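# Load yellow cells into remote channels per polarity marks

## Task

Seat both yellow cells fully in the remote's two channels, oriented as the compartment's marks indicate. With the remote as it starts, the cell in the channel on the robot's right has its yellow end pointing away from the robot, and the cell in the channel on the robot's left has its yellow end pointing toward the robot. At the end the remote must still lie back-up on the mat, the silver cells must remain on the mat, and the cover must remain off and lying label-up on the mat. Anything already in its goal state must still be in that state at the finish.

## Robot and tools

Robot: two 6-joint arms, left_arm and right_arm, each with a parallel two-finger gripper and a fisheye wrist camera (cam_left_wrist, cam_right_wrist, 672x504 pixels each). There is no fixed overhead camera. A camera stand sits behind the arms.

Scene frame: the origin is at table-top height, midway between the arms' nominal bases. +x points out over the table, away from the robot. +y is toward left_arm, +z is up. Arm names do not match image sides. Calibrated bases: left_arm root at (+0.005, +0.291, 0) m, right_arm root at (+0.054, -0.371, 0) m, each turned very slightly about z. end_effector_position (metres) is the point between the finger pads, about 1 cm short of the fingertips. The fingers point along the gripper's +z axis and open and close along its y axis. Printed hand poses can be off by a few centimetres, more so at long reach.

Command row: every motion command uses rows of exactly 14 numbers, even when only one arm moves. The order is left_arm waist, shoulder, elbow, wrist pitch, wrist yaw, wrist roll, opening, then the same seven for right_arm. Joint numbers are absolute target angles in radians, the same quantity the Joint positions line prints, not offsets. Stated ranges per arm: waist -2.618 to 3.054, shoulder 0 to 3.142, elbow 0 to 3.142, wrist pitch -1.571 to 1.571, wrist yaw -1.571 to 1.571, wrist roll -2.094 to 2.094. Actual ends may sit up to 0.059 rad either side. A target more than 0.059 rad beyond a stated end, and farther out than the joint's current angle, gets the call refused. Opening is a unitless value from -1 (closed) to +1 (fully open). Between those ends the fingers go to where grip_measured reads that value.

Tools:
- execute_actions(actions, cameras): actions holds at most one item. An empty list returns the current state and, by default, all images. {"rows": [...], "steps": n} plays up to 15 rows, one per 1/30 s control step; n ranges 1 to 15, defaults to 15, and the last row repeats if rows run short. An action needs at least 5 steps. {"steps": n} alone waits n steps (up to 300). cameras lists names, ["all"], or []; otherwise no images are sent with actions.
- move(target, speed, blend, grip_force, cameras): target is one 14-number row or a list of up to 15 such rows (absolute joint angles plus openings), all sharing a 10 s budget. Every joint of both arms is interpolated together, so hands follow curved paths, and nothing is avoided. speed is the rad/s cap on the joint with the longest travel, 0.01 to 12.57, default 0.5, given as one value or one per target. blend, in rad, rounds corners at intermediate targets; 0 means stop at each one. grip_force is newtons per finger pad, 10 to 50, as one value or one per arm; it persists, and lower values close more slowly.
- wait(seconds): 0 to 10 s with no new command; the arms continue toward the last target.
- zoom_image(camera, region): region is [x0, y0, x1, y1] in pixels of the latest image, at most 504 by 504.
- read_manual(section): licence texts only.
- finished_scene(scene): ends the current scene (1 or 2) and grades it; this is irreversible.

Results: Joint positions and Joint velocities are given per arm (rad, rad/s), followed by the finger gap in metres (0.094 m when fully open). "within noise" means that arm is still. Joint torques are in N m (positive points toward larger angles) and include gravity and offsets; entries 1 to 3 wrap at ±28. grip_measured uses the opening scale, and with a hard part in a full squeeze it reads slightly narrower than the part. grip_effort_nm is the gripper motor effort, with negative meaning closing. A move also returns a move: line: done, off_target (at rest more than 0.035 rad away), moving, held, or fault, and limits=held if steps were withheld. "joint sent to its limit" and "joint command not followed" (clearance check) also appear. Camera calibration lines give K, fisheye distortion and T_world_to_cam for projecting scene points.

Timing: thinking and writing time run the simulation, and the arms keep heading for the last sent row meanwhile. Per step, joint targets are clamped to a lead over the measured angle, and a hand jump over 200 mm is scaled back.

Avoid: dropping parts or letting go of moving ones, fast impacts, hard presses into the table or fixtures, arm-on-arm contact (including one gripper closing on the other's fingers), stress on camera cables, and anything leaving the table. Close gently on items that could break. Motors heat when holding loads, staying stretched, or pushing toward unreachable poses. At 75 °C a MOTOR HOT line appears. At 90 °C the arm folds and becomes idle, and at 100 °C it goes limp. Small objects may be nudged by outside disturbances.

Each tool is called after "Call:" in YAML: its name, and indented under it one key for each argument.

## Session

Call:
execute_actions:
  actions: []

Scene clock: 0.00 s of 4760.00 s.
left_arm: end_effector_position=(+0.2597, +0.2905, +0.3195) grip_measured=+1.000 grip_effort_nm=n/a end_effector_quat_wxyz=(+0.543, -0.180, +0.809, +0.138) | right_arm: end_effector_position=(+0.2483, -0.2477, +0.3210) grip_measured=+1.000 grip_effort_nm=n/a end_effector_quat_wxyz=(+0.582, -0.235, +0.765, +0.141)
Joint positions: left_arm=[-0.658 0.876 1.095 -0.942 -0.971 -0.599 0.094] | right_arm=[0.604 0.486 0.882 -0.683 0.104 -0.029 0.094]
Joint velocities: within noise
Joint torques (N m): no reading
Motor temperatures (°C): left_arm=[25 24 30 24 23 23 28] | right_arm=[26 23 27 27 23 25 22]
Heat: left arm: 30 °C; right arm: 27 °C.
camera_calibration:
cam_left_wrist: T_world_to_cam=[[0.455783, -0.887152, -0.0722699, 0.164144], [-0.778069, -0.357672, -0.51641, 0.486522], [0.432286, 0.291602, -0.853286, 0.177701], [0, 0, 0, 1]] pos_world=[0.226917, 0.267818, 0.414738]
cam_right_wrist: T_world_to_cam=[[0.556474, -0.830528, 0.0236701, -0.348337], [-0.669427, -0.465042, -0.579313, 0.249895], [0.492143, 0.306527, -0.814761, 0.31129], [0, 0, 0, 1]] pos_world=[0.207928, -0.268511, 0.406639]

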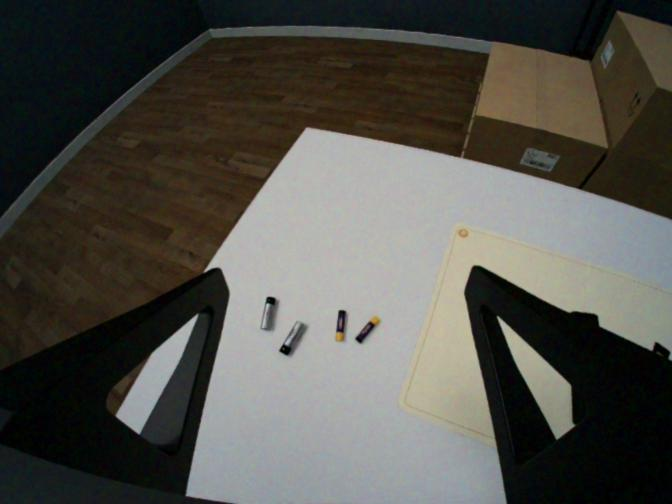

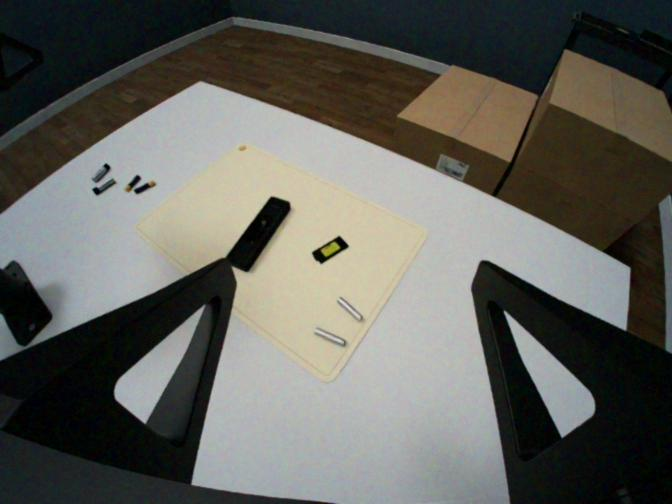

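Call:
zoom_image:
  camera: "cam_right_wrist"
  region: [70, 130, 310, 290]

Call:
zoom_image:
  camera: "cam_left_wrist"
  region: [245, 280, 405, 370]

Scaled by 2.100 from the camera's 672x504 image, which has a finer 960x720 frame.

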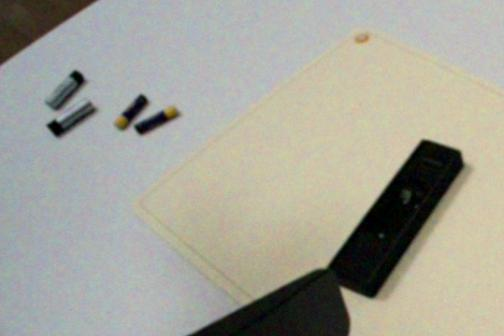

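Scaled by 3.150 from the camera's 672x504 image, which has a finer 960x720 frame.

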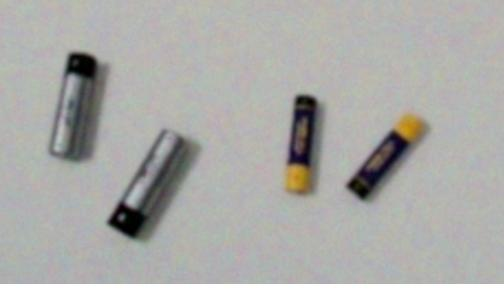

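Call:
move:
  target: [0.0228,1.835,1.375,-1.125,0,0.275,-0.5, 0.604,0.486,0.882,-0.683,0.104,-0.029,1]
  speed: 1.2
  grip_force: [30, 50]
  cameras: ["cam_left_wrist"]

Call:
zoom_image:
  camera: "cam_left_wrist"
  region: [246, 130, 426, 310]

Scene clock: 5.47 s of 4760.00 s.
left_arm: end_effector_position=(+0.3313, +0.3112, +0.0638) grip_measured=-0.497 grip_effort_nm=-0.15 end_effector_quat_wxyz=(-0.012, +0.107, +0.994, +0.005) | right_arm: end_effector_position=(+0.2483, -0.2477, +0.3210) grip_measured=+1.000 grip_effort_nm=-0.01 end_effector_quat_wxyz=(+0.582, -0.235, +0.765, +0.141)
Joint positions: left_arm=[0.023 1.83 1.351 -1.115 -0.014 0.267 0.024] | right_arm=[0.604 0.486 0.882 -0.683 0.104 -0.029 0.094]
Joint torques (N m): left_arm=[-0.1 -8.2 9.66 0.13 0.15 0.11] | right_arm=[0.08 2.48 6.41 2.19 0.02 0.04]
Heat: left arm: 31 °C; right arm: 29 °C.
Kept back: nothing.
grip_force (N): 30, 50
move: done
camera_calibration:
cam_left_wrist: T_world_to_cam=[[-0.247479, -0.96806, -0.0401846, 0.387468], [-0.764903, 0.169749, 0.621377, 0.176379], [-0.594709, 0.184515, -0.782481, 0.291614], [0, 0, 0, 1]] pos_world=[0.404228, 0.291345, 0.134155]
Images, in order (width x height): cam_left_wrist 672x504.

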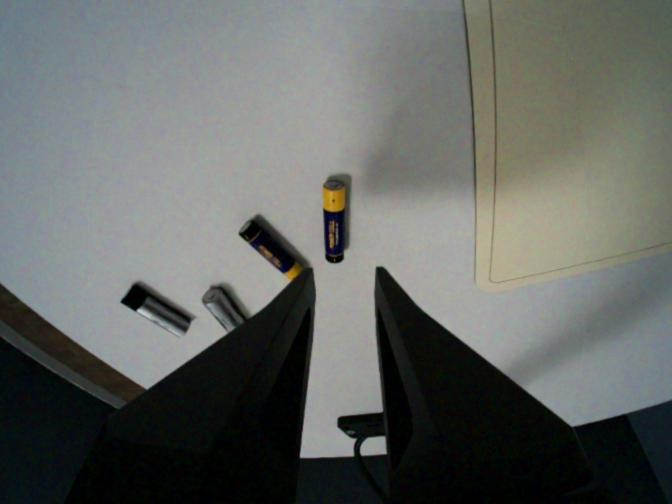

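Scaled by 2.800 from the camera's 672x504 image, which has a finer 960x720 frame.

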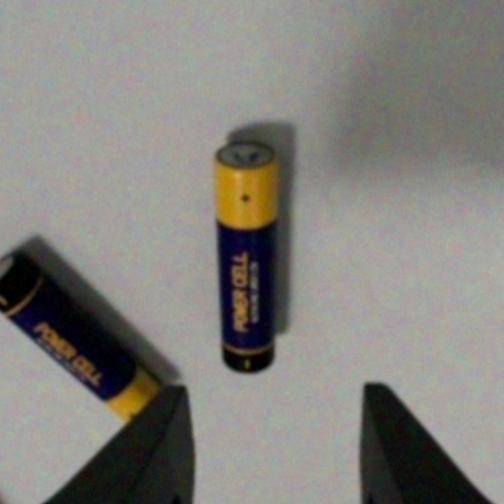

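Call:
move:
  target: [0.058,1.873,1.187,-0.889,0,0.288,-0.6, 0.604,0.486,0.882,-0.683,0.104,-0.029,1]
  speed: 0.35
  cameras: ["cam_left_wrist"]

Call:
zoom_image:
  camera: "cam_left_wrist"
  region: [246, 180, 426, 330]

Scene clock: 7.13 s of 4760.00 s.
left_arm: end_effector_position=(+0.3246, +0.3197, +0.0176) grip_measured=-0.597 grip_effort_nm=-0.15 end_effector_quat_wxyz=(-0.009, +0.099, +0.995, +0.005) | right_arm: end_effector_position=(+0.2483, -0.2477, +0.3210) grip_measured=+1.000 grip_effort_nm=-0.01 end_effector_quat_wxyz=(+0.582, -0.235, +0.765, +0.141)
Joint positions: left_arm=[0.052 1.859 1.195 -0.922 -0.013 0.28 0.019] | right_arm=[0.604 0.486 0.882 -0.683 0.104 -0.029 0.094]
Joint torques (N m): left_arm=[0.54 -7.28 6.19 0.58 0.15 0.11] | right_arm=[0.08 2.47 6.42 2.19 0.02 0.04]
Heat: left arm: 31 °C; right arm: 30 °C.
Kept back: nothing.
grip_force (N): 30, 50
move: done
camera_calibration:
cam_left_wrist: T_world_to_cam=[[-0.232024, -0.971843, -0.0410548, 0.388415], [-0.771889, 0.158274, 0.615741, 0.204622], [-0.591906, 0.174557, -0.786878, 0.252157], [0, 0, 0, 1]] pos_world=[0.397321, 0.301077, 0.0883691]
Images, in order (width x height): cam_left_wrist 672x504.

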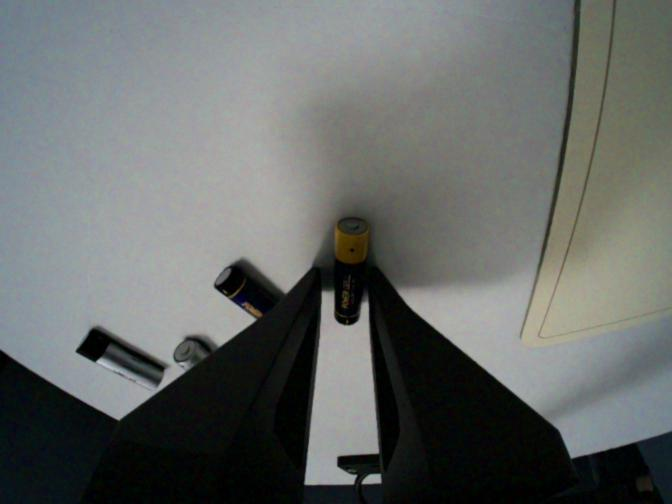

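Scaled by 2.800 from the camera's 672x504 image, which has a finer 960x720 frame.

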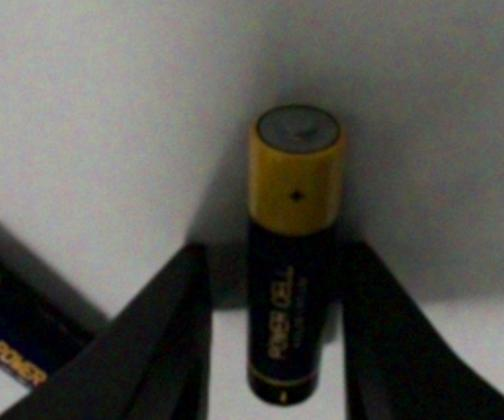

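Call:
move:
  target: [0.033,1.873,1.224,-0.884,0,0.317,-0.6, 0.604,0.486,0.882,-0.683,0.104,-0.029,1]
  speed: 0.2
  cameras: ["cam_left_wrist"]

Call:
zoom_image:
  camera: "cam_left_wrist"
  region: [246, 180, 426, 330]

Scene clock: 8.47 s of 4760.00 s.
left_arm: end_effector_position=(+0.3321, +0.3160, +0.0188) grip_measured=-0.597 grip_effort_nm=-0.15 end_effector_quat_wxyz=(+0.004, +0.120, +0.993, +0.007) | right_arm: end_effector_position=(+0.2483, -0.2477, +0.3210) grip_measured=+1.000 grip_effort_nm=-0.01 end_effector_quat_wxyz=(+0.582, -0.235, +0.765, +0.141)
Joint positions: left_arm=[0.039 1.859 1.2 -0.901 -0.013 0.309 0.019] | right_arm=[0.604 0.486 0.882 -0.683 0.104 -0.029 0.094]
Joint torques (N m): left_arm=[-0.39 -7.3 9.29 0.49 0.15 0.1] | right_arm=[0.08 2.48 6.42 2.19 0.02 0.03]
Heat: left arm: 31 °C; right arm: 30 °C.
Kept back: nothing.
grip_force (N): 30, 50
move: done
camera_calibration:
cam_left_wrist: T_world_to_cam=[[-0.271344, -0.961214, -0.0493993, 0.396516], [-0.78031, 0.18965, 0.595944, 0.203509], [-0.563461, 0.200253, -0.801505, 0.240933], [0, 0, 0, 1]] pos_world=[0.40215, 0.294294, 0.0914171]
Images, in order (width x height): cam_left_wrist 672x504.

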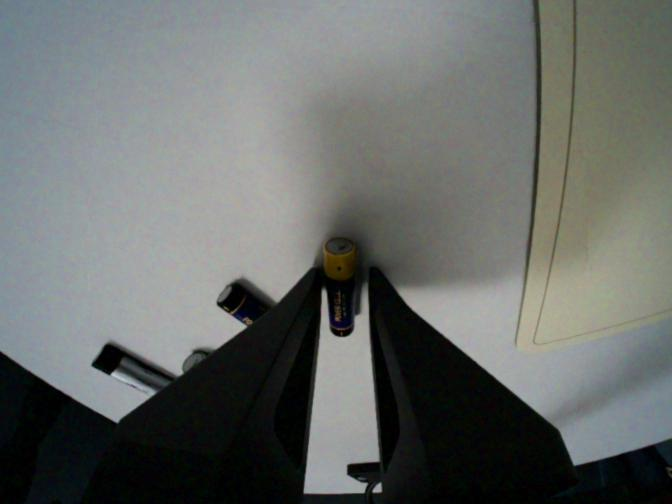

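Scaled by 2.800 from the camera's 672x504 image, which has a finer 960x720 frame.

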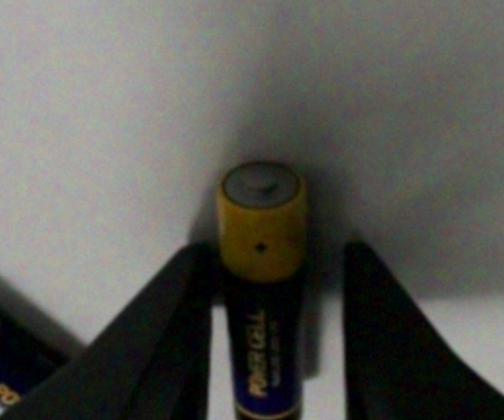

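Call:
move:
  target: [0.033,1.873,1.224,-0.884,0,0.317,-1, 0.604,0.486,0.882,-0.683,0.104,-0.029,1]
  speed: 0.2
  cameras: ["cam_left_wrist"]

Call:
zoom_image:
  camera: "cam_left_wrist"
  region: [246, 190, 426, 340]

Scene clock: 9.43 s of 4760.00 s.
left_arm: end_effector_position=(+0.3322, +0.3160, +0.0188) grip_measured=-0.779 grip_effort_nm=-0.61 end_effector_quat_wxyz=(+0.005, +0.121, +0.993, +0.007) | right_arm: end_effector_position=(+0.2483, -0.2477, +0.3210) grip_measured=+1.000 grip_effort_nm=-0.01 end_effector_quat_wxyz=(+0.582, -0.235, +0.765, +0.141)
Joint positions: left_arm=[0.039 1.859 1.2 -0.901 -0.013 0.309 0.01] | right_arm=[0.604 0.486 0.882 -0.683 0.104 -0.029 0.094]
Joint torques (N m): left_arm=[-0.44 -7.36 9.36 0.46 0.14 0.11] | right_arm=[0.08 2.48 6.41 2.18 0.02 0.04]
Heat: left arm: 31 °C; right arm: 31 °C.
Kept back: nothing.
grip_force (N): 30, 50
move: done
camera_calibration:
cam_left_wrist: T_world_to_cam=[[-0.272034, -0.961015, -0.0494646, 0.396644], [-0.780363, 0.190236, 0.595687, 0.203399], [-0.563055, 0.200648, -0.801692, 0.240691], [0, 0, 0, 1]] pos_world=[0.402148, 0.294193, 0.0914177]
Images, in order (width x height): cam_left_wrist 672x504.

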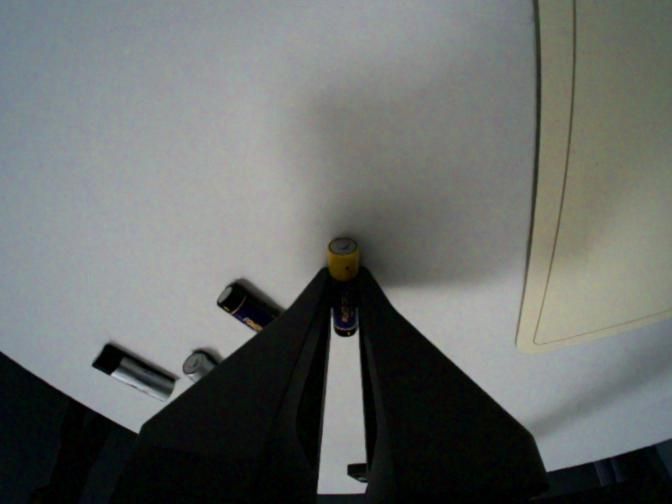

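Scaled by 2.800 from the camera's 672x504 image, which has a finer 960x720 frame.

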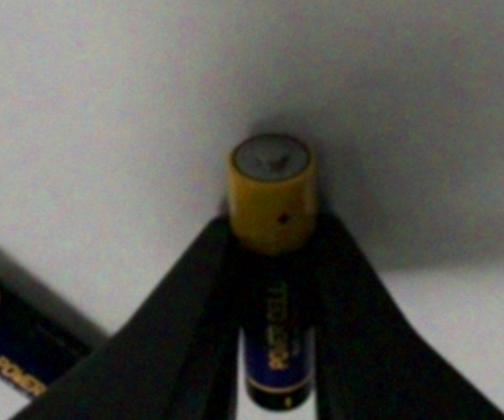

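Call:
move:
  target:
    - [0.039,1.80,1.381,-1.15,0,0.309,-1, 0.604,0.486,0.882,-0.683,0.104,-0.029,1]
    - [-0.640,2.60,2.568,-1.548,0,-0.868,-1, 0.604,0.486,0.882,-0.683,0.104,-0.029,1]
  speed: [0.5,1.1]
  blend: [0.08,0]
  cameras: ["cam_left_wrist"]

Call:
zoom_image:
  camera: "cam_left_wrist"
  region: [236, 120, 436, 320]

Scene clock: 12.50 s of 4760.00 s.
left_arm: end_effector_position=(+0.4055, +0.0079, +0.0604) grip_measured=-0.781 grip_effort_nm=-0.65 end_effector_quat_wxyz=(-0.001, -0.122, +0.993, -0.002) | right_arm: end_effector_position=(+0.2483, -0.2477, +0.3210) grip_measured=+1.000 grip_effort_nm=-0.01 end_effector_quat_wxyz=(+0.582, -0.235, +0.765, +0.141)
Joint positions: left_arm=[-0.644 2.578 2.542 -1.534 0.004 -0.859 0.01] | right_arm=[0.604 0.486 0.882 -0.683 0.104 -0.029 0.094]
Joint torques (N m): left_arm=[0.36 -12.48 9.87 0.14 -0.05 -0.09] | right_arm=[0.08 2.48 6.42 2.18 0.02 0.04]
Motor temperatures (°C): left_arm=[25 25 32 24 23 23 28] | right_arm=[26 23 29 32 23 25 22]
Heat: left arm: 32 °C; right arm: 32 °C.
Kept back: nothing.
grip_force (N): 30, 50
move: done
camera_calibration:
cam_left_wrist: T_world_to_cam=[[0.207715, -0.97773, -0.0299656, -0.0730435], [-0.776427, -0.183428, 0.602922, 0.295326], [-0.594991, -0.10197, -0.797237, 0.392289], [0, 0, 0, 1]] pos_world=[0.47788, 0.0227559, 0.132501]
Images, in order (width x height): cam_left_wrist 672x504.

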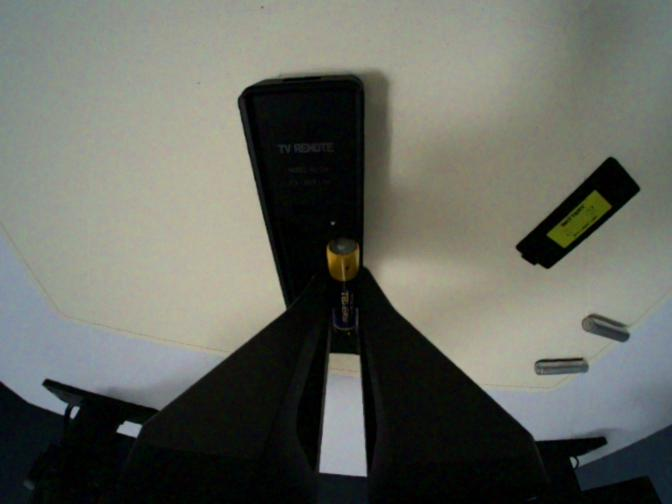

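Scaled by 2.520 from the camera's 672x504 image, which has a finer 960x720 frame.

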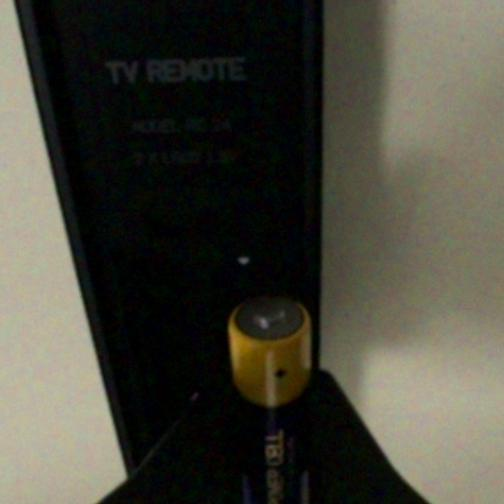

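Call:
move:
  target:
    - [-0.664,2.465,2.41,-1.50,0,-0.888,-1, 0.604,0.486,0.882,-0.683,0.104,-0.029,1]
    - [-0.643,2.518,2.295,-1.365,0,-0.867,-1, 0.604,0.486,0.882,-0.683,0.104,-0.029,1]
  speed: 0.3
  cameras: ["cam_left_wrist"]

Call:
zoom_image:
  camera: "cam_left_wrist"
  region: [246, 150, 446, 350]

Scene clock: 15.43 s of 4760.00 s.
left_arm: end_effector_position=(+0.3961, +0.0126, +0.0379) grip_measured=-0.781 grip_effort_nm=-0.65 end_effector_quat_wxyz=(-0.006, -0.127, +0.992, +0.003) | right_arm: end_effector_position=(+0.2483, -0.2477, +0.3210) grip_measured=+1.000 grip_effort_nm=-0.01 end_effector_quat_wxyz=(+0.582, -0.235, +0.765, +0.141)
Joint positions: left_arm=[-0.647 2.498 2.304 -1.389 0.004 -0.873 0.01] | right_arm=[0.604 0.486 0.882 -0.683 0.104 -0.029 0.094]
Joint torques (N m): left_arm=[0.36 -12.45 6.67 0.5 -0.02 0.07] | right_arm=[0.08 2.48 6.42 2.18 0.02 0.03]
Heat: left arm: 32 °C; right arm: 32 °C.
Kept back: nothing.
grip_force (N): 30, 50
move: done
camera_calibration:
cam_left_wrist: T_world_to_cam=[[0.217714, -0.97518, -0.0403069, -0.0706533], [-0.767255, -0.196527, 0.610489, 0.298658], [-0.603258, -0.101986, -0.790998, 0.372261], [0, 0, 0, 1]] pos_world=[0.469099, 0.02776, 0.109282]
Images, in order (width x height): cam_left_wrist 672x504.

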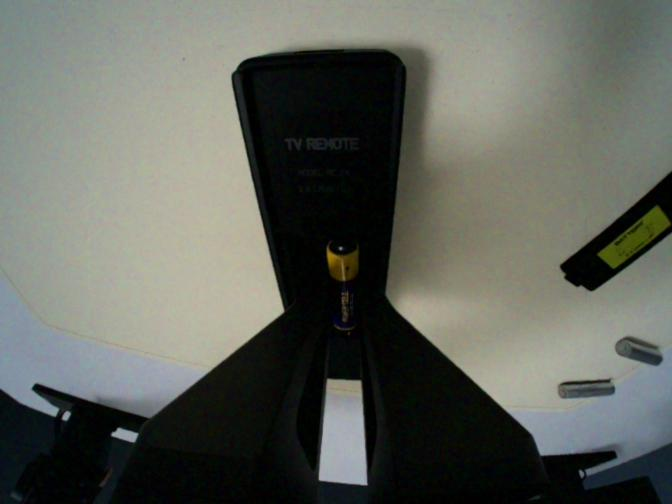

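Scaled by 2.520 from the camera's 672x504 image, which has a finer 960x720 frame.

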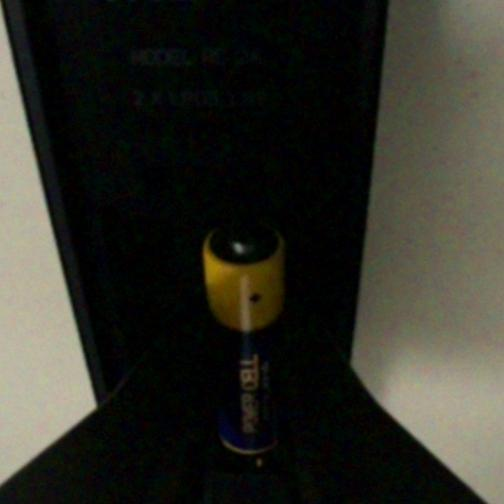

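Call:
move:
  target: [-0.643,2.518,2.297,-1.349,0,-0.867,-1, 0.604,0.486,0.882,-0.683,0.104,-0.029,1]
  speed: 0.2
  cameras: ["cam_left_wrist"]

Call:
zoom_image:
  camera: "cam_left_wrist"
  region: [246, 150, 446, 350]

Scene clock: 16.60 s of 4760.00 s.
left_arm: end_effector_position=(+0.3976, +0.0115, +0.0379) grip_measured=-0.781 grip_effort_nm=-0.65 end_effector_quat_wxyz=(-0.003, -0.127, +0.992, +0.000) | right_arm: end_effector_position=(+0.2483, -0.2477, +0.3210) grip_measured=+1.000 grip_effort_nm=-0.01 end_effector_quat_wxyz=(+0.582, -0.235, +0.765, +0.141)
Joint positions: left_arm=[-0.647 2.498 2.304 -1.381 0.004 -0.873 0.01] | right_arm=[0.604 0.486 0.882 -0.683 0.104 -0.029 0.094]
Joint torques (N m): left_arm=[0.31 -12.44 6.91 0.61 -0.03 0.09] | right_arm=[0.06 2.48 6.42 2.18 0.02 0.04]
Heat: left arm: 32 °C; right arm: 33 °C.
Kept back: nothing.
grip_force (N): 30, 50
move: done
camera_calibration:
cam_left_wrist: T_world_to_cam=[[0.217958, -0.975343, -0.0346409, -0.0723991], [-0.771022, -0.193843, 0.606589, 0.301291], [-0.598348, -0.105502, -0.79426, 0.371364], [0, 0, 0, 1]] pos_world=[0.470286, 0.0269689, 0.109692]
Images, in order (width x height): cam_left_wrist 672x504.

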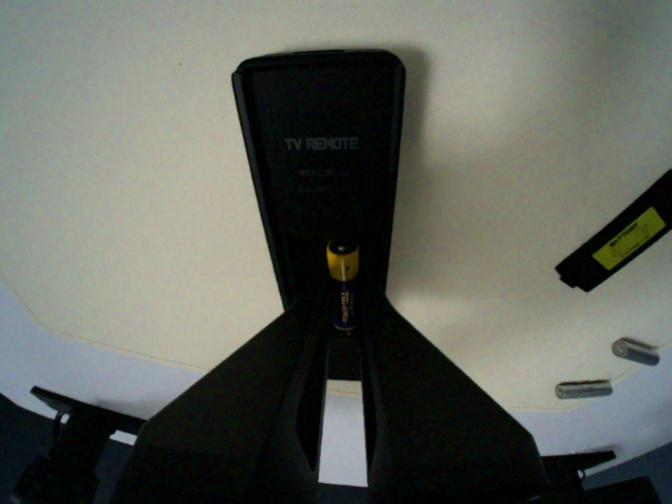

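Scaled by 2.520 from the camera's 672x504 image, which has a finer 960x720 frame.

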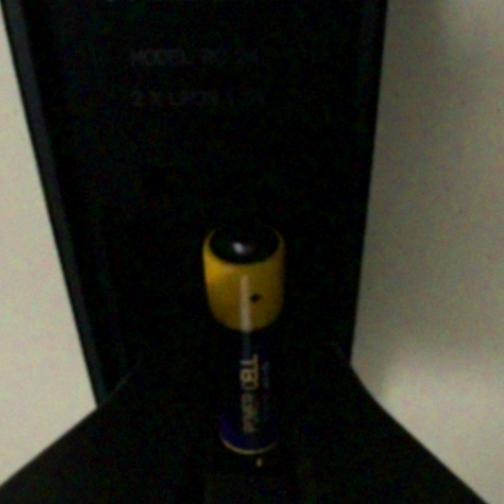

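Call:
move:
  target:
    - [-0.664,2.475,2.42,-1.51,0,-0.888,-1, 0.604,0.486,0.882,-0.683,0.104,-0.029,1]
    - [-0.6435,2.526,2.315,-1.371,0,-0.867,-1, 0.604,0.486,0.882,-0.683,0.104,-0.029,1]
  speed: 0.3
  cameras: ["cam_left_wrist"]

Call:
zoom_image:
  camera: "cam_left_wrist"
  region: [246, 150, 446, 350]

Scene clock: 19.10 s of 4760.00 s.
left_arm: end_effector_position=(+0.3996, +0.0092, +0.0414) grip_measured=-0.781 grip_effort_nm=-0.65 end_effector_quat_wxyz=(+0.001, -0.126, +0.992, -0.003) | right_arm: end_effector_position=(+0.2483, -0.2477, +0.3210) grip_measured=+1.000 grip_effort_nm=-0.01 end_effector_quat_wxyz=(+0.582, -0.235, +0.765, +0.141)
Joint positions: left_arm=[-0.649 2.502 2.324 -1.388 0.004 -0.873 0.01] | right_arm=[0.604 0.486 0.882 -0.683 0.104 -0.029 0.094]
Joint torques (N m): left_arm=[0.38 -12.03 6.65 0.46 -0.05 0.09] | right_arm=[0.09 2.48 6.42 2.18 0.02 0.04]
Heat: left arm: 32 °C; right arm: 33 °C.
Kept back: nothing.
grip_force (N): 30, 50
move: done
camera_calibration:
cam_left_wrist: T_world_to_cam=[[0.216718, -0.97586, -0.0270099, -0.0747519], [-0.776376, -0.189058, 0.601246, 0.302474], [-0.591839, -0.109331, -0.798607, 0.37263], [0, 0, 0, 1]] pos_world=[0.47157, 0.0249779, 0.113705]
Images, in order (width x height): cam_left_wrist 672x504.

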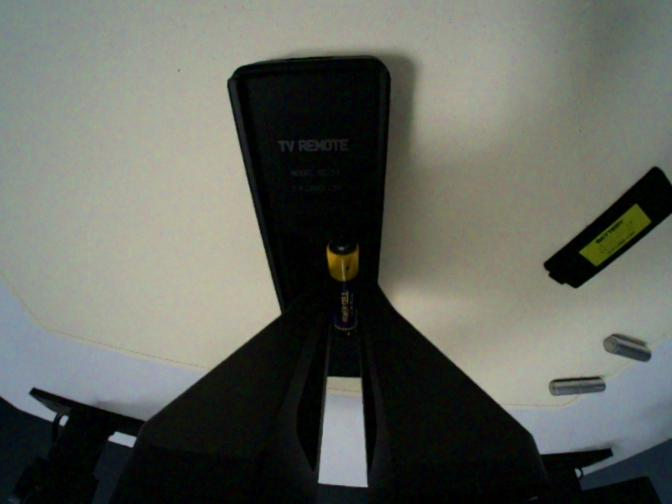

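Scaled by 2.520 from the camera's 672x504 image, which has a finer 960x720 frame.

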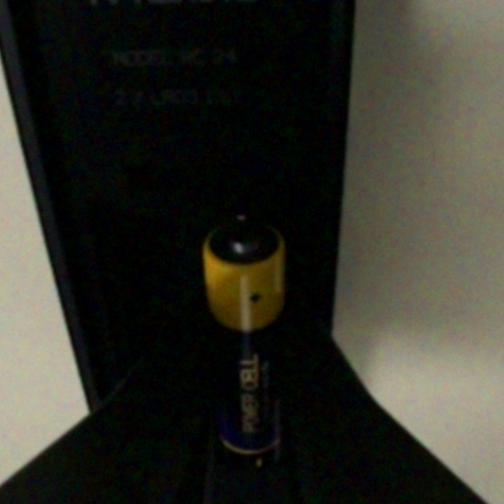

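Call:
move:
  target: [-0.6435,2.526,2.297,-1.371,0,-0.867,-1, 0.604,0.486,0.882,-0.683,0.104,-0.029,1]
  speed: 0.2
  cameras: ["cam_left_wrist"]

Call:
zoom_image:
  camera: "cam_left_wrist"
  region: [246, 150, 446, 350]

Scene clock: 20.20 s of 4760.00 s.
left_arm: end_effector_position=(+0.3993, +0.0094, +0.0402) grip_measured=-0.781 grip_effort_nm=-0.66 end_effector_quat_wxyz=(+0.000, -0.126, +0.992, -0.003) | right_arm: end_effector_position=(+0.2483, -0.2477, +0.3210) grip_measured=+1.000 grip_effort_nm=-0.01 end_effector_quat_wxyz=(+0.582, -0.235, +0.765, +0.141)
Joint positions: left_arm=[-0.649 2.502 2.319 -1.384 0.004 -0.873 0.01] | right_arm=[0.604 0.486 0.882 -0.683 0.104 -0.029 0.094]
Joint torques (N m): left_arm=[0.36 -12.14 5.56 0.43 -0.04 0.08] | right_arm=[0.09 2.48 6.42 2.18 0.02 0.03]
Heat: left arm: 32 °C; right arm: 34 °C.
Kept back: nothing.
grip_force (N): 30, 50
move: done
camera_calibration:
cam_left_wrist: T_world_to_cam=[[0.216662, -0.975842, -0.0280952, -0.0745247], [-0.775697, -0.189556, 0.601966, 0.30287], [-0.59275, -0.10863, -0.798027, 0.37181], [0, 0, 0, 1]] pos_world=[0.471473, 0.0250761, 0.112303]
Images, in order (width x height): cam_left_wrist 672x504.

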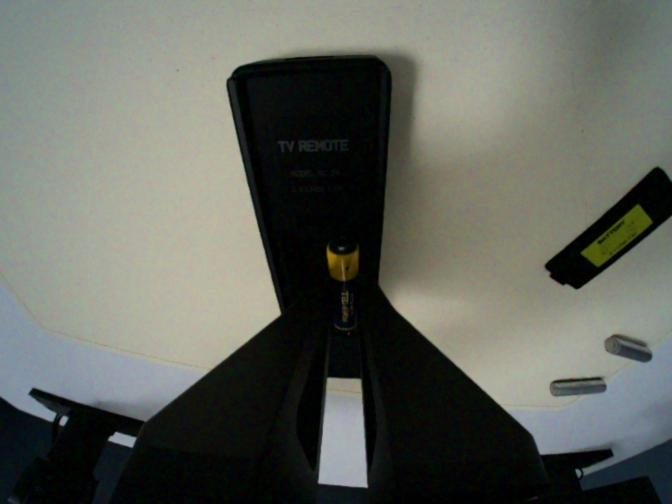

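Scaled by 2.520 from the camera's 672x504 image, which has a finer 960x720 frame.

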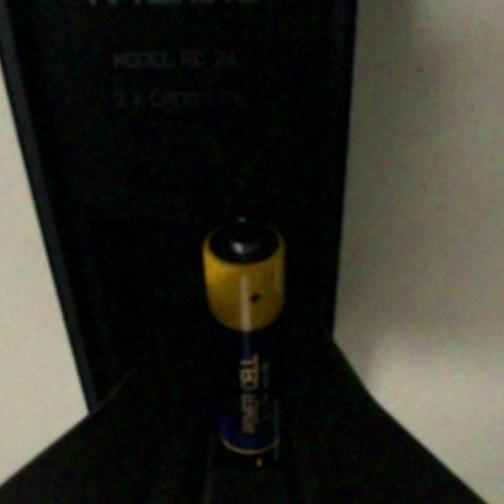

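Call:
move:
  target: [-0.6435,2.526,2.297,-1.405,0,-0.867,-1, 0.604,0.486,0.882,-0.683,0.104,-0.029,1]
  speed: 0.2
  cameras: ["cam_left_wrist"]

Call:
zoom_image:
  camera: "cam_left_wrist"
  region: [246, 150, 446, 350]

Scene clock: 21.13 s of 4760.00 s.
left_arm: end_effector_position=(+0.3991, +0.0095, +0.0402) grip_measured=-0.781 grip_effort_nm=-0.66 end_effector_quat_wxyz=(+0.000, -0.126, +0.992, -0.002) | right_arm: end_effector_position=(+0.2483, -0.2477, +0.3210) grip_measured=+1.000 grip_effort_nm=-0.01 end_effector_quat_wxyz=(+0.582, -0.235, +0.765, +0.141)
Joint positions: left_arm=[-0.649 2.502 2.319 -1.385 0.004 -0.873 0.01] | right_arm=[0.604 0.486 0.882 -0.683 0.104 -0.029 0.094]
Joint torques (N m): left_arm=[0.42 -12.1 5.42 0.09 -0.03 0.06] | right_arm=[0.08 2.48 6.42 2.18 0.02 0.04]
Heat: left arm: 32 °C; right arm: 34 °C.
Kept back: nothing.
grip_force (N): 30, 50
move: done
camera_calibration:
cam_left_wrist: T_world_to_cam=[[0.21633, -0.975901, -0.0286254, -0.0741897], [-0.775359, -0.189545, 0.602404, 0.302605], [-0.593312, -0.108123, -0.797678, 0.371975], [0, 0, 0, 1]] pos_world=[0.471374, 0.0251747, 0.112302]
Images, in order (width x height): cam_left_wrist 672x504.

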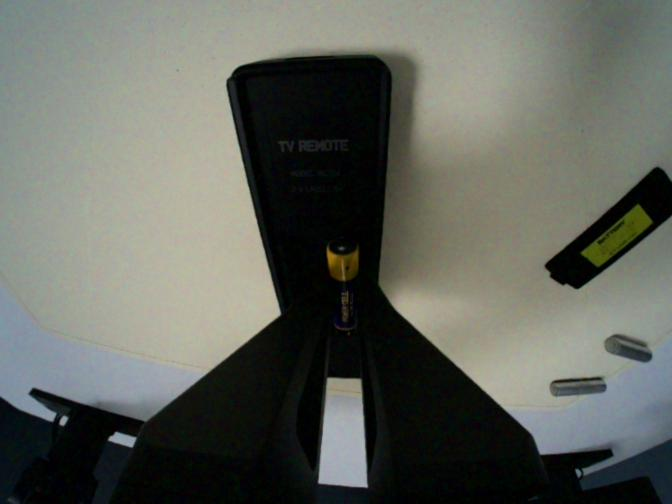

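Scaled by 2.520 from the camera's 672x504 image, which has a finer 960x720 frame.

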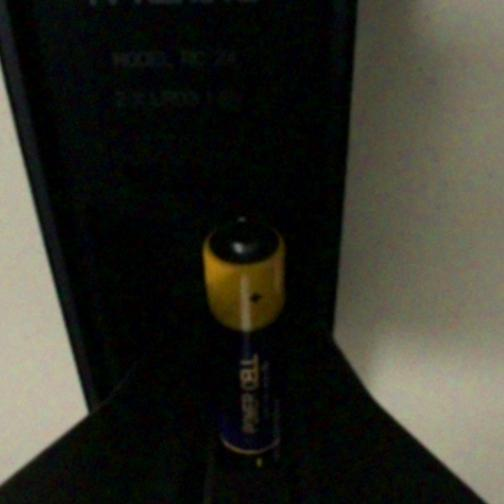

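Nearly no motion; push a bit further.

Call:
move:
  target: [-0.6435,2.526,2.297,-1.411,0,-0.867,-1, 0.604,0.486,0.882,-0.683,0.104,-0.029,1]
  speed: 0.2
  cameras: ["cam_left_wrist"]

Call:
zoom_image:
  camera: "cam_left_wrist"
  region: [246, 150, 446, 350]

Scene clock: 22.07 s of 4760.00 s.
left_arm: end_effector_position=(+0.3991, +0.0095, +0.0402) grip_measured=-0.781 grip_effort_nm=-0.66 end_effector_quat_wxyz=(+0.000, -0.126, +0.992, -0.002) | right_arm: end_effector_position=(+0.2483, -0.2477, +0.3210) grip_measured=+1.000 grip_effort_nm=-0.01 end_effector_quat_wxyz=(+0.582, -0.235, +0.765, +0.141)
Joint positions: left_arm=[-0.649 2.502 2.319 -1.385 0.004 -0.873 0.01] | right_arm=[0.604 0.486 0.882 -0.683 0.104 -0.029 0.094]
Joint torques (N m): left_arm=[0.42 -12.16 5.45 0.03 -0.04 0.08] | right_arm=[0.08 2.47 6.42 2.19 0.02 0.03]
Heat: left arm: 32 °C; right arm: 34 °C.
Kept back: nothing.
grip_force (N): 30, 50
move: done
camera_calibration:
cam_left_wrist: T_world_to_cam=[[0.21633, -0.975901, -0.0286254, -0.0741897], [-0.775359, -0.189545, 0.602404, 0.302605], [-0.593312, -0.108123, -0.797678, 0.371975], [0, 0, 0, 1]] pos_world=[0.471374, 0.0251747, 0.112302]
Images, in order (width x height): cam_left_wrist 672x504.

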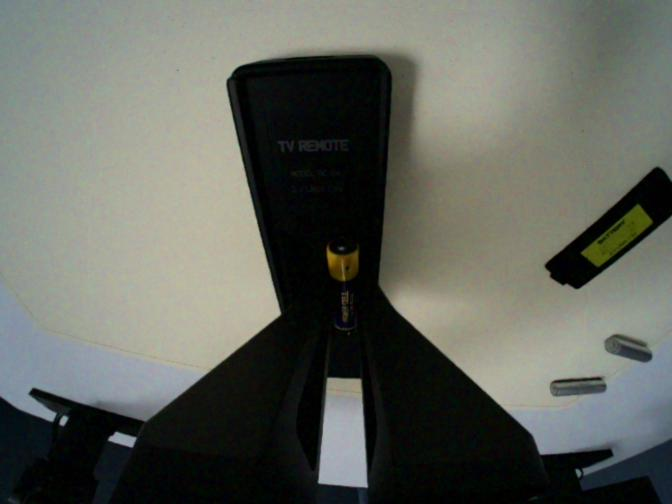

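Scaled by 2.520 from the camera's 672x504 image, which has a finer 960x720 frame.

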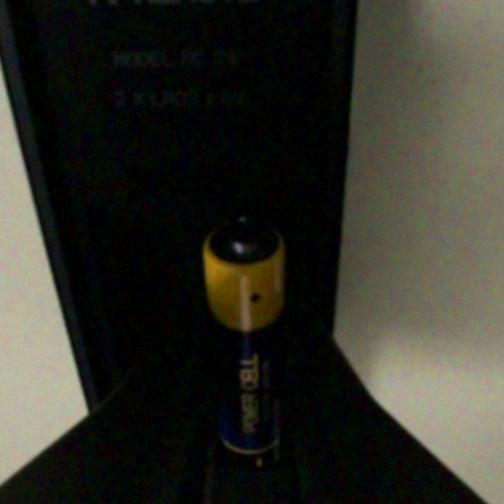

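Call:
move:
  target: [-0.6435,2.526,2.288,-1.414,0,-0.867,-1, 0.604,0.486,0.882,-0.683,0.104,-0.029,1]
  speed: 0.2
  cameras: ["cam_left_wrist"]

Call:
zoom_image:
  camera: "cam_left_wrist"
  region: [246, 150, 446, 350]

Scene clock: 23.00 s of 4760.00 s.
left_arm: end_effector_position=(+0.3989, +0.0097, +0.0398) grip_measured=-0.781 grip_effort_nm=-0.65 end_effector_quat_wxyz=(-0.001, -0.126, +0.992, -0.002) | right_arm: end_effector_position=(+0.2483, -0.2477, +0.3210) grip_measured=+1.000 grip_effort_nm=-0.01 end_effector_quat_wxyz=(+0.582, -0.235, +0.765, +0.141)
Joint positions: left_arm=[-0.649 2.502 2.318 -1.385 0.004 -0.873 0.01] | right_arm=[0.604 0.486 0.882 -0.683 0.104 -0.029 0.094]
Joint torques (N m): left_arm=[0.34 -12.08 4.71 0 -0.04 0.1] | right_arm=[0.08 2.48 6.42 2.18 0.02 0.04]
Heat: left arm: 32 °C; right arm: 34 °C.
Kept back: nothing.
grip_force (N): 30, 50
move: done
camera_calibration:
cam_left_wrist: T_world_to_cam=[[0.216214, -0.975891, -0.0298205, -0.0738776], [-0.774604, -0.19005, 0.603216, 0.302339], [-0.594341, -0.107325, -0.79702, 0.371859], [0, 0, 0, 1]] pos_world=[0.471177, 0.0252727, 0.1118]
Images, in order (width x height): cam_left_wrist 672x504.

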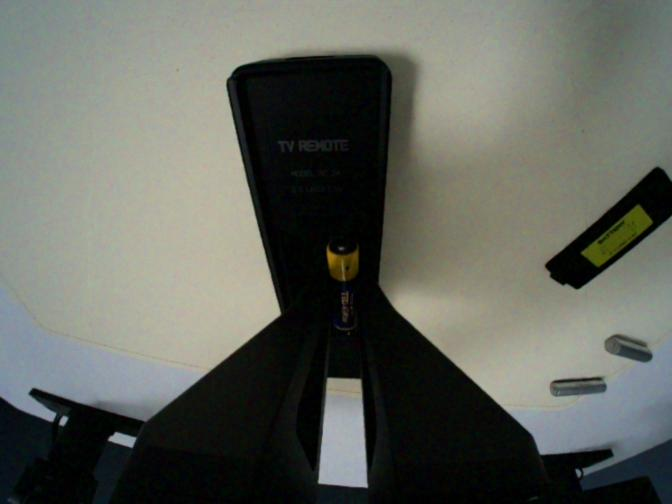

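Scaled by 2.520 from the camera's 672x504 image, which has a finer 960x720 frame.

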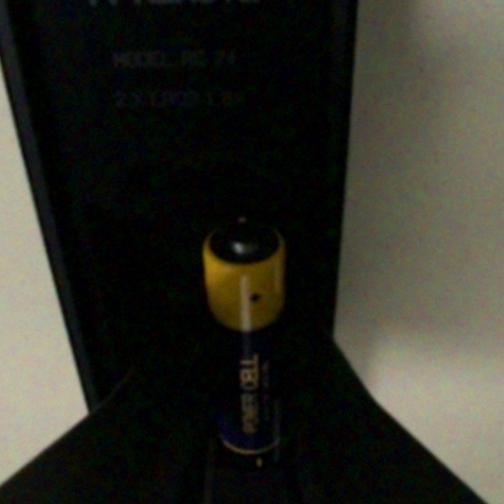

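Call:
move:
  target:
    - [-0.664,2.475,2.40,-1.50,0,-0.888,-1, 0.604,0.486,0.882,-0.683,0.104,-0.029,1]
    - [-0.643,2.526,2.311,-1.376,0,-0.867,-1, 0.604,0.486,0.882,-0.683,0.104,-0.029,1]
  speed: 0.3
  cameras: ["cam_left_wrist"]

Call:
zoom_image:
  camera: "cam_left_wrist"
  region: [246, 150, 446, 350]

Scene clock: 25.27 s of 4760.00 s.
left_arm: end_effector_position=(+0.3981, +0.0107, +0.0404) grip_measured=-0.781 grip_effort_nm=-0.65 end_effector_quat_wxyz=(-0.003, -0.127, +0.992, +0.000) | right_arm: end_effector_position=(+0.2483, -0.2477, +0.3210) grip_measured=+1.000 grip_effort_nm=-0.01 end_effector_quat_wxyz=(+0.582, -0.235, +0.765, +0.141)
Joint positions: left_arm=[-0.648 2.502 2.32 -1.392 0.004 -0.873 0.01] | right_arm=[0.604 0.486 0.882 -0.683 0.104 -0.029 0.094]
Joint torques (N m): left_arm=[0.44 -12.08 6.69 0.44 -0.03 0.09] | right_arm=[0.08 2.48 6.42 2.18 0.02 0.04]
Heat: left arm: 32 °C; right arm: 35 °C.
Kept back: nothing.
grip_force (N): 30, 50
move: done
camera_calibration:
cam_left_wrist: T_world_to_cam=[[0.217236, -0.975554, -0.0332018, -0.0729943], [-0.77217, -0.192555, 0.605537, 0.300549], [-0.597128, -0.105907, -0.795124, 0.373038], [0, 0, 0, 1]] pos_world=[0.470683, 0.0261696, 0.112194]
Images, in order (width x height): cam_left_wrist 672x504.

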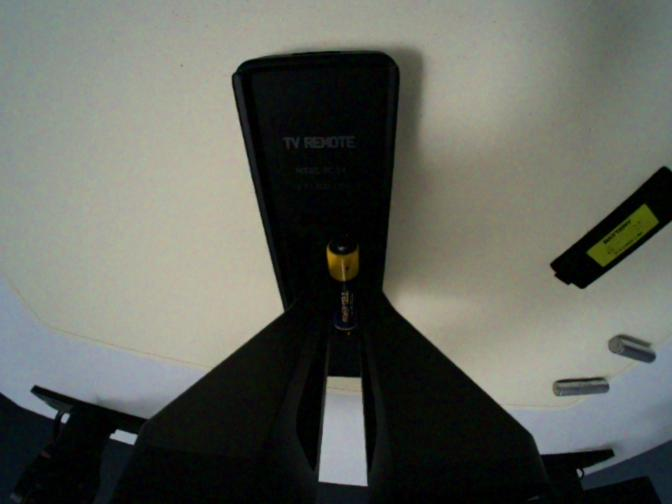

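Scaled by 2.520 from the camera's 672x504 image, which has a finer 960x720 frame.

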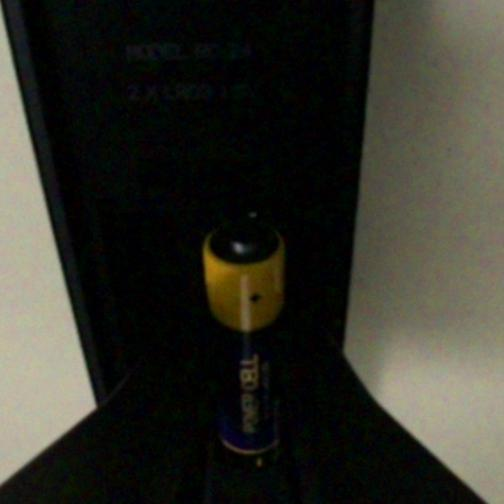

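Call:
move:
  target:
    - [-0.666,2.475,2.40,-1.50,0,-0.888,-1, 0.604,0.486,0.882,-0.683,0.104,-0.029,1]
    - [-0.6442,2.526,2.310,-1.3735,0,-0.867,-1, 0.604,0.486,0.882,-0.683,0.104,-0.029,1]
  speed: 0.3
  cameras: ["cam_left_wrist"]

Call:
zoom_image:
  camera: "cam_left_wrist"
  region: [246, 150, 446, 350]

Scene clock: 27.53 s of 4760.00 s.
left_arm: end_effector_position=(+0.3975, +0.0107, +0.0401) grip_measured=-0.781 grip_effort_nm=-0.65 end_effector_quat_wxyz=(-0.003, -0.126, +0.992, +0.000) | right_arm: end_effector_position=(+0.2483, -0.2477, +0.3210) grip_measured=+1.000 grip_effort_nm=-0.01 end_effector_quat_wxyz=(+0.582, -0.235, +0.765, +0.141)
Joint positions: left_arm=[-0.649 2.502 2.319 -1.393 0.004 -0.873 0.01] | right_arm=[0.604 0.486 0.882 -0.683 0.104 -0.029 0.094]
Joint torques (N m): left_arm=[0.36 -12.07 6.64 0.49 -0.02 0.07] | right_arm=[0.08 2.48 6.42 2.19 0.02 0.04]
Heat: left arm: 32 °C; right arm: 35 °C.
Kept back: nothing.
grip_force (N): 30, 50
move: done
camera_calibration:
cam_left_wrist: T_world_to_cam=[[0.216467, -0.975677, -0.0345982, -0.0725776], [-0.771345, -0.192642, 0.606561, 0.29987], [-0.598472, -0.104613, -0.794284, 0.372905], [0, 0, 0, 1]] pos_world=[0.470187, 0.025966, 0.111792]
Images, in order (width x height): cam_left_wrist 672x504.

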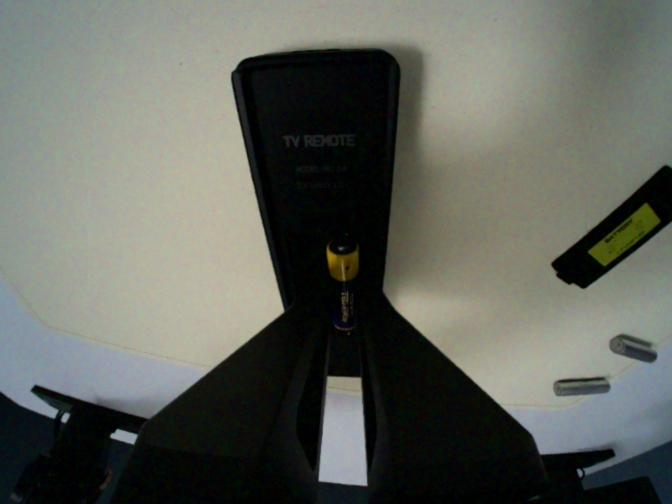

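Scaled by 2.520 from the camera's 672x504 image, which has a finer 960x720 frame.

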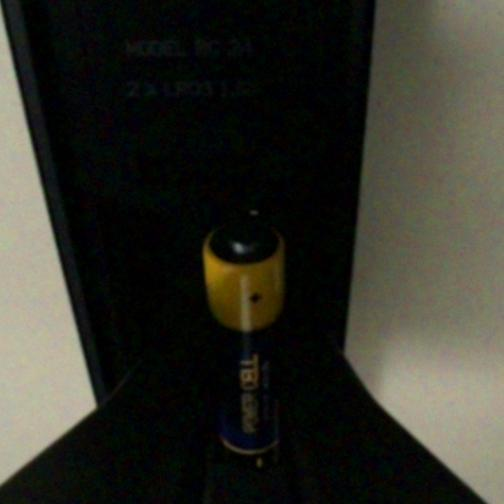

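Call:
move:
  target: [-0.6442,2.526,2.313,-1.353,0,-0.867,-1, 0.604,0.486,0.882,-0.683,0.104,-0.029,1]
  speed: 0.2
  cameras: ["cam_left_wrist"]

Call:
zoom_image:
  camera: "cam_left_wrist"
  region: [246, 150, 446, 350]

Scene clock: 28.50 s of 4760.00 s.
left_arm: end_effector_position=(+0.3979, +0.0104, +0.0401) grip_measured=-0.781 grip_effort_nm=-0.65 end_effector_quat_wxyz=(-0.003, -0.126, +0.992, +0.000) | right_arm: end_effector_position=(+0.2483, -0.2477, +0.3210) grip_measured=+1.000 grip_effort_nm=-0.01 end_effector_quat_wxyz=(+0.582, -0.235, +0.765, +0.141)
Joint positions: left_arm=[-0.649 2.502 2.319 -1.391 0.004 -0.873 0.01] | right_arm=[0.604 0.486 0.882 -0.683 0.104 -0.029 0.094]
Joint torques (N m): left_arm=[0.36 -12.08 6.98 0.66 -0.04 0.09] | right_arm=[0.08 2.48 6.42 2.19 0.02 0.04]
Heat: left arm: 32 °C; right arm: 35 °C.
Kept back: nothing.
grip_force (N): 30, 50
move: off_target (left_arm); left_arm: the wrist pitch is farthest, 0.038 rad from its target
camera_calibration:
cam_left_wrist: T_world_to_cam=[[0.216103, -0.975806, -0.0331982, -0.0728144], [-0.772402, -0.191658, 0.605527, 0.300586], [-0.597239, -0.105214, -0.795132, 0.372673], [0, 0, 0, 1]] pos_world=[0.470484, 0.0257674, 0.111894]
Images, in order (width x height): cam_left_wrist 672x504.

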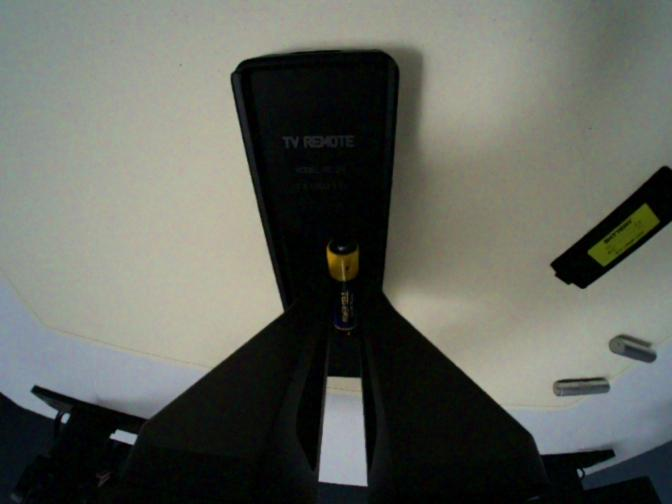

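Scaled by 2.520 from the camera's 672x504 image, which has a finer 960x720 frame.

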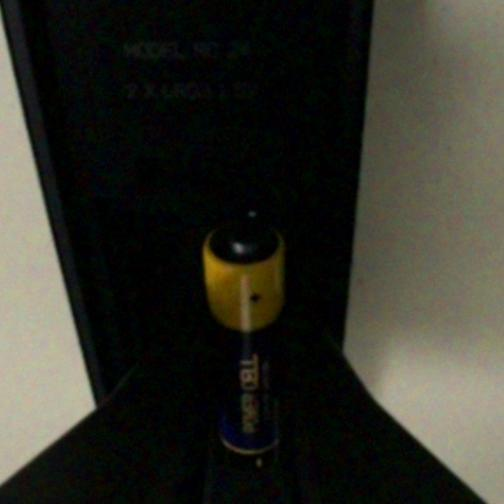

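Small progress; another nudge.

Call:
move:
  target: [-0.6442,2.526,2.313,-1.348,0,-0.867,-1, 0.604,0.486,0.882,-0.683,0.104,-0.029,1]
  speed: 0.2
  cameras: ["cam_left_wrist"]

Call:
zoom_image:
  camera: "cam_left_wrist"
  region: [246, 150, 446, 350]

Scene clock: 29.43 s of 4760.00 s.
left_arm: end_effector_position=(+0.3981, +0.0102, +0.0401) grip_measured=-0.781 grip_effort_nm=-0.66 end_effector_quat_wxyz=(-0.002, -0.126, +0.992, -0.001) | right_arm: end_effector_position=(+0.2483, -0.2477, +0.3210) grip_measured=+1.000 grip_effort_nm=-0.01 end_effector_quat_wxyz=(+0.582, -0.235, +0.765, +0.141)
Joint positions: left_arm=[-0.649 2.502 2.319 -1.39 0.004 -0.873 0.01] | right_arm=[0.604 0.486 0.882 -0.683 0.104 -0.029 0.094]
Joint torques (N m): left_arm=[0.36 -12.1 6.93 0.71 -0.03 0.08] | right_arm=[0.08 2.47 6.42 2.19 0.02 0.04]
Heat: left arm: 32 °C; right arm: 35 °C.
Kept back: nothing.
grip_force (N): 30, 50
move: off_target (left_arm); left_arm: the wrist pitch is farthest, 0.042 rad from its target
camera_calibration:
cam_left_wrist: T_world_to_cam=[[0.216169, -0.975822, -0.0322998, -0.0730595], [-0.772906, -0.191244, 0.605014, 0.300866], [-0.596563, -0.10582, -0.79556, 0.372547], [0, 0, 0, 1]] pos_world=[0.470582, 0.0256689, 0.111996]
Images, in order (width x height): cam_left_wrist 672x504.

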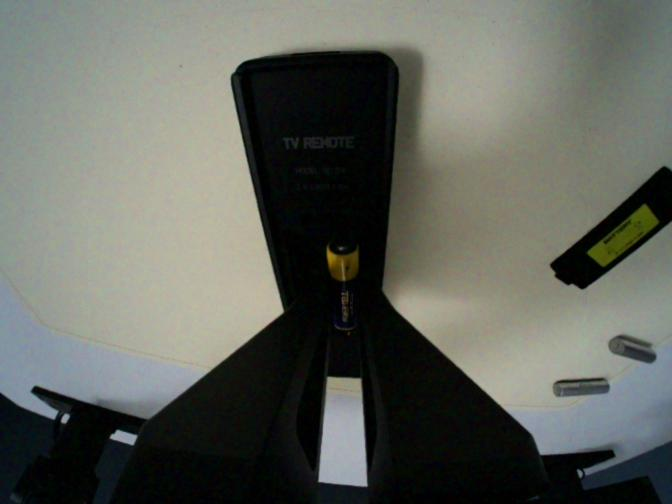

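Scaled by 2.520 from the camera's 672x504 image, which has a finer 960x720 frame.

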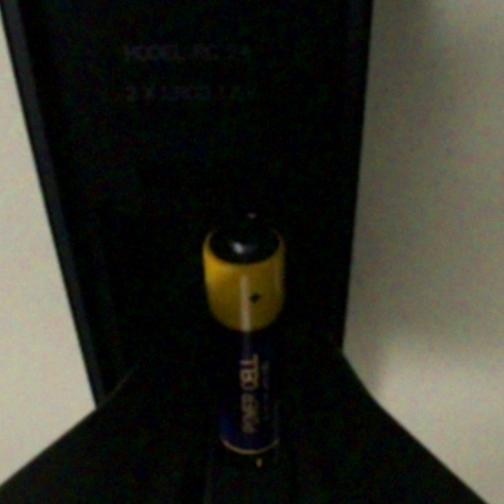

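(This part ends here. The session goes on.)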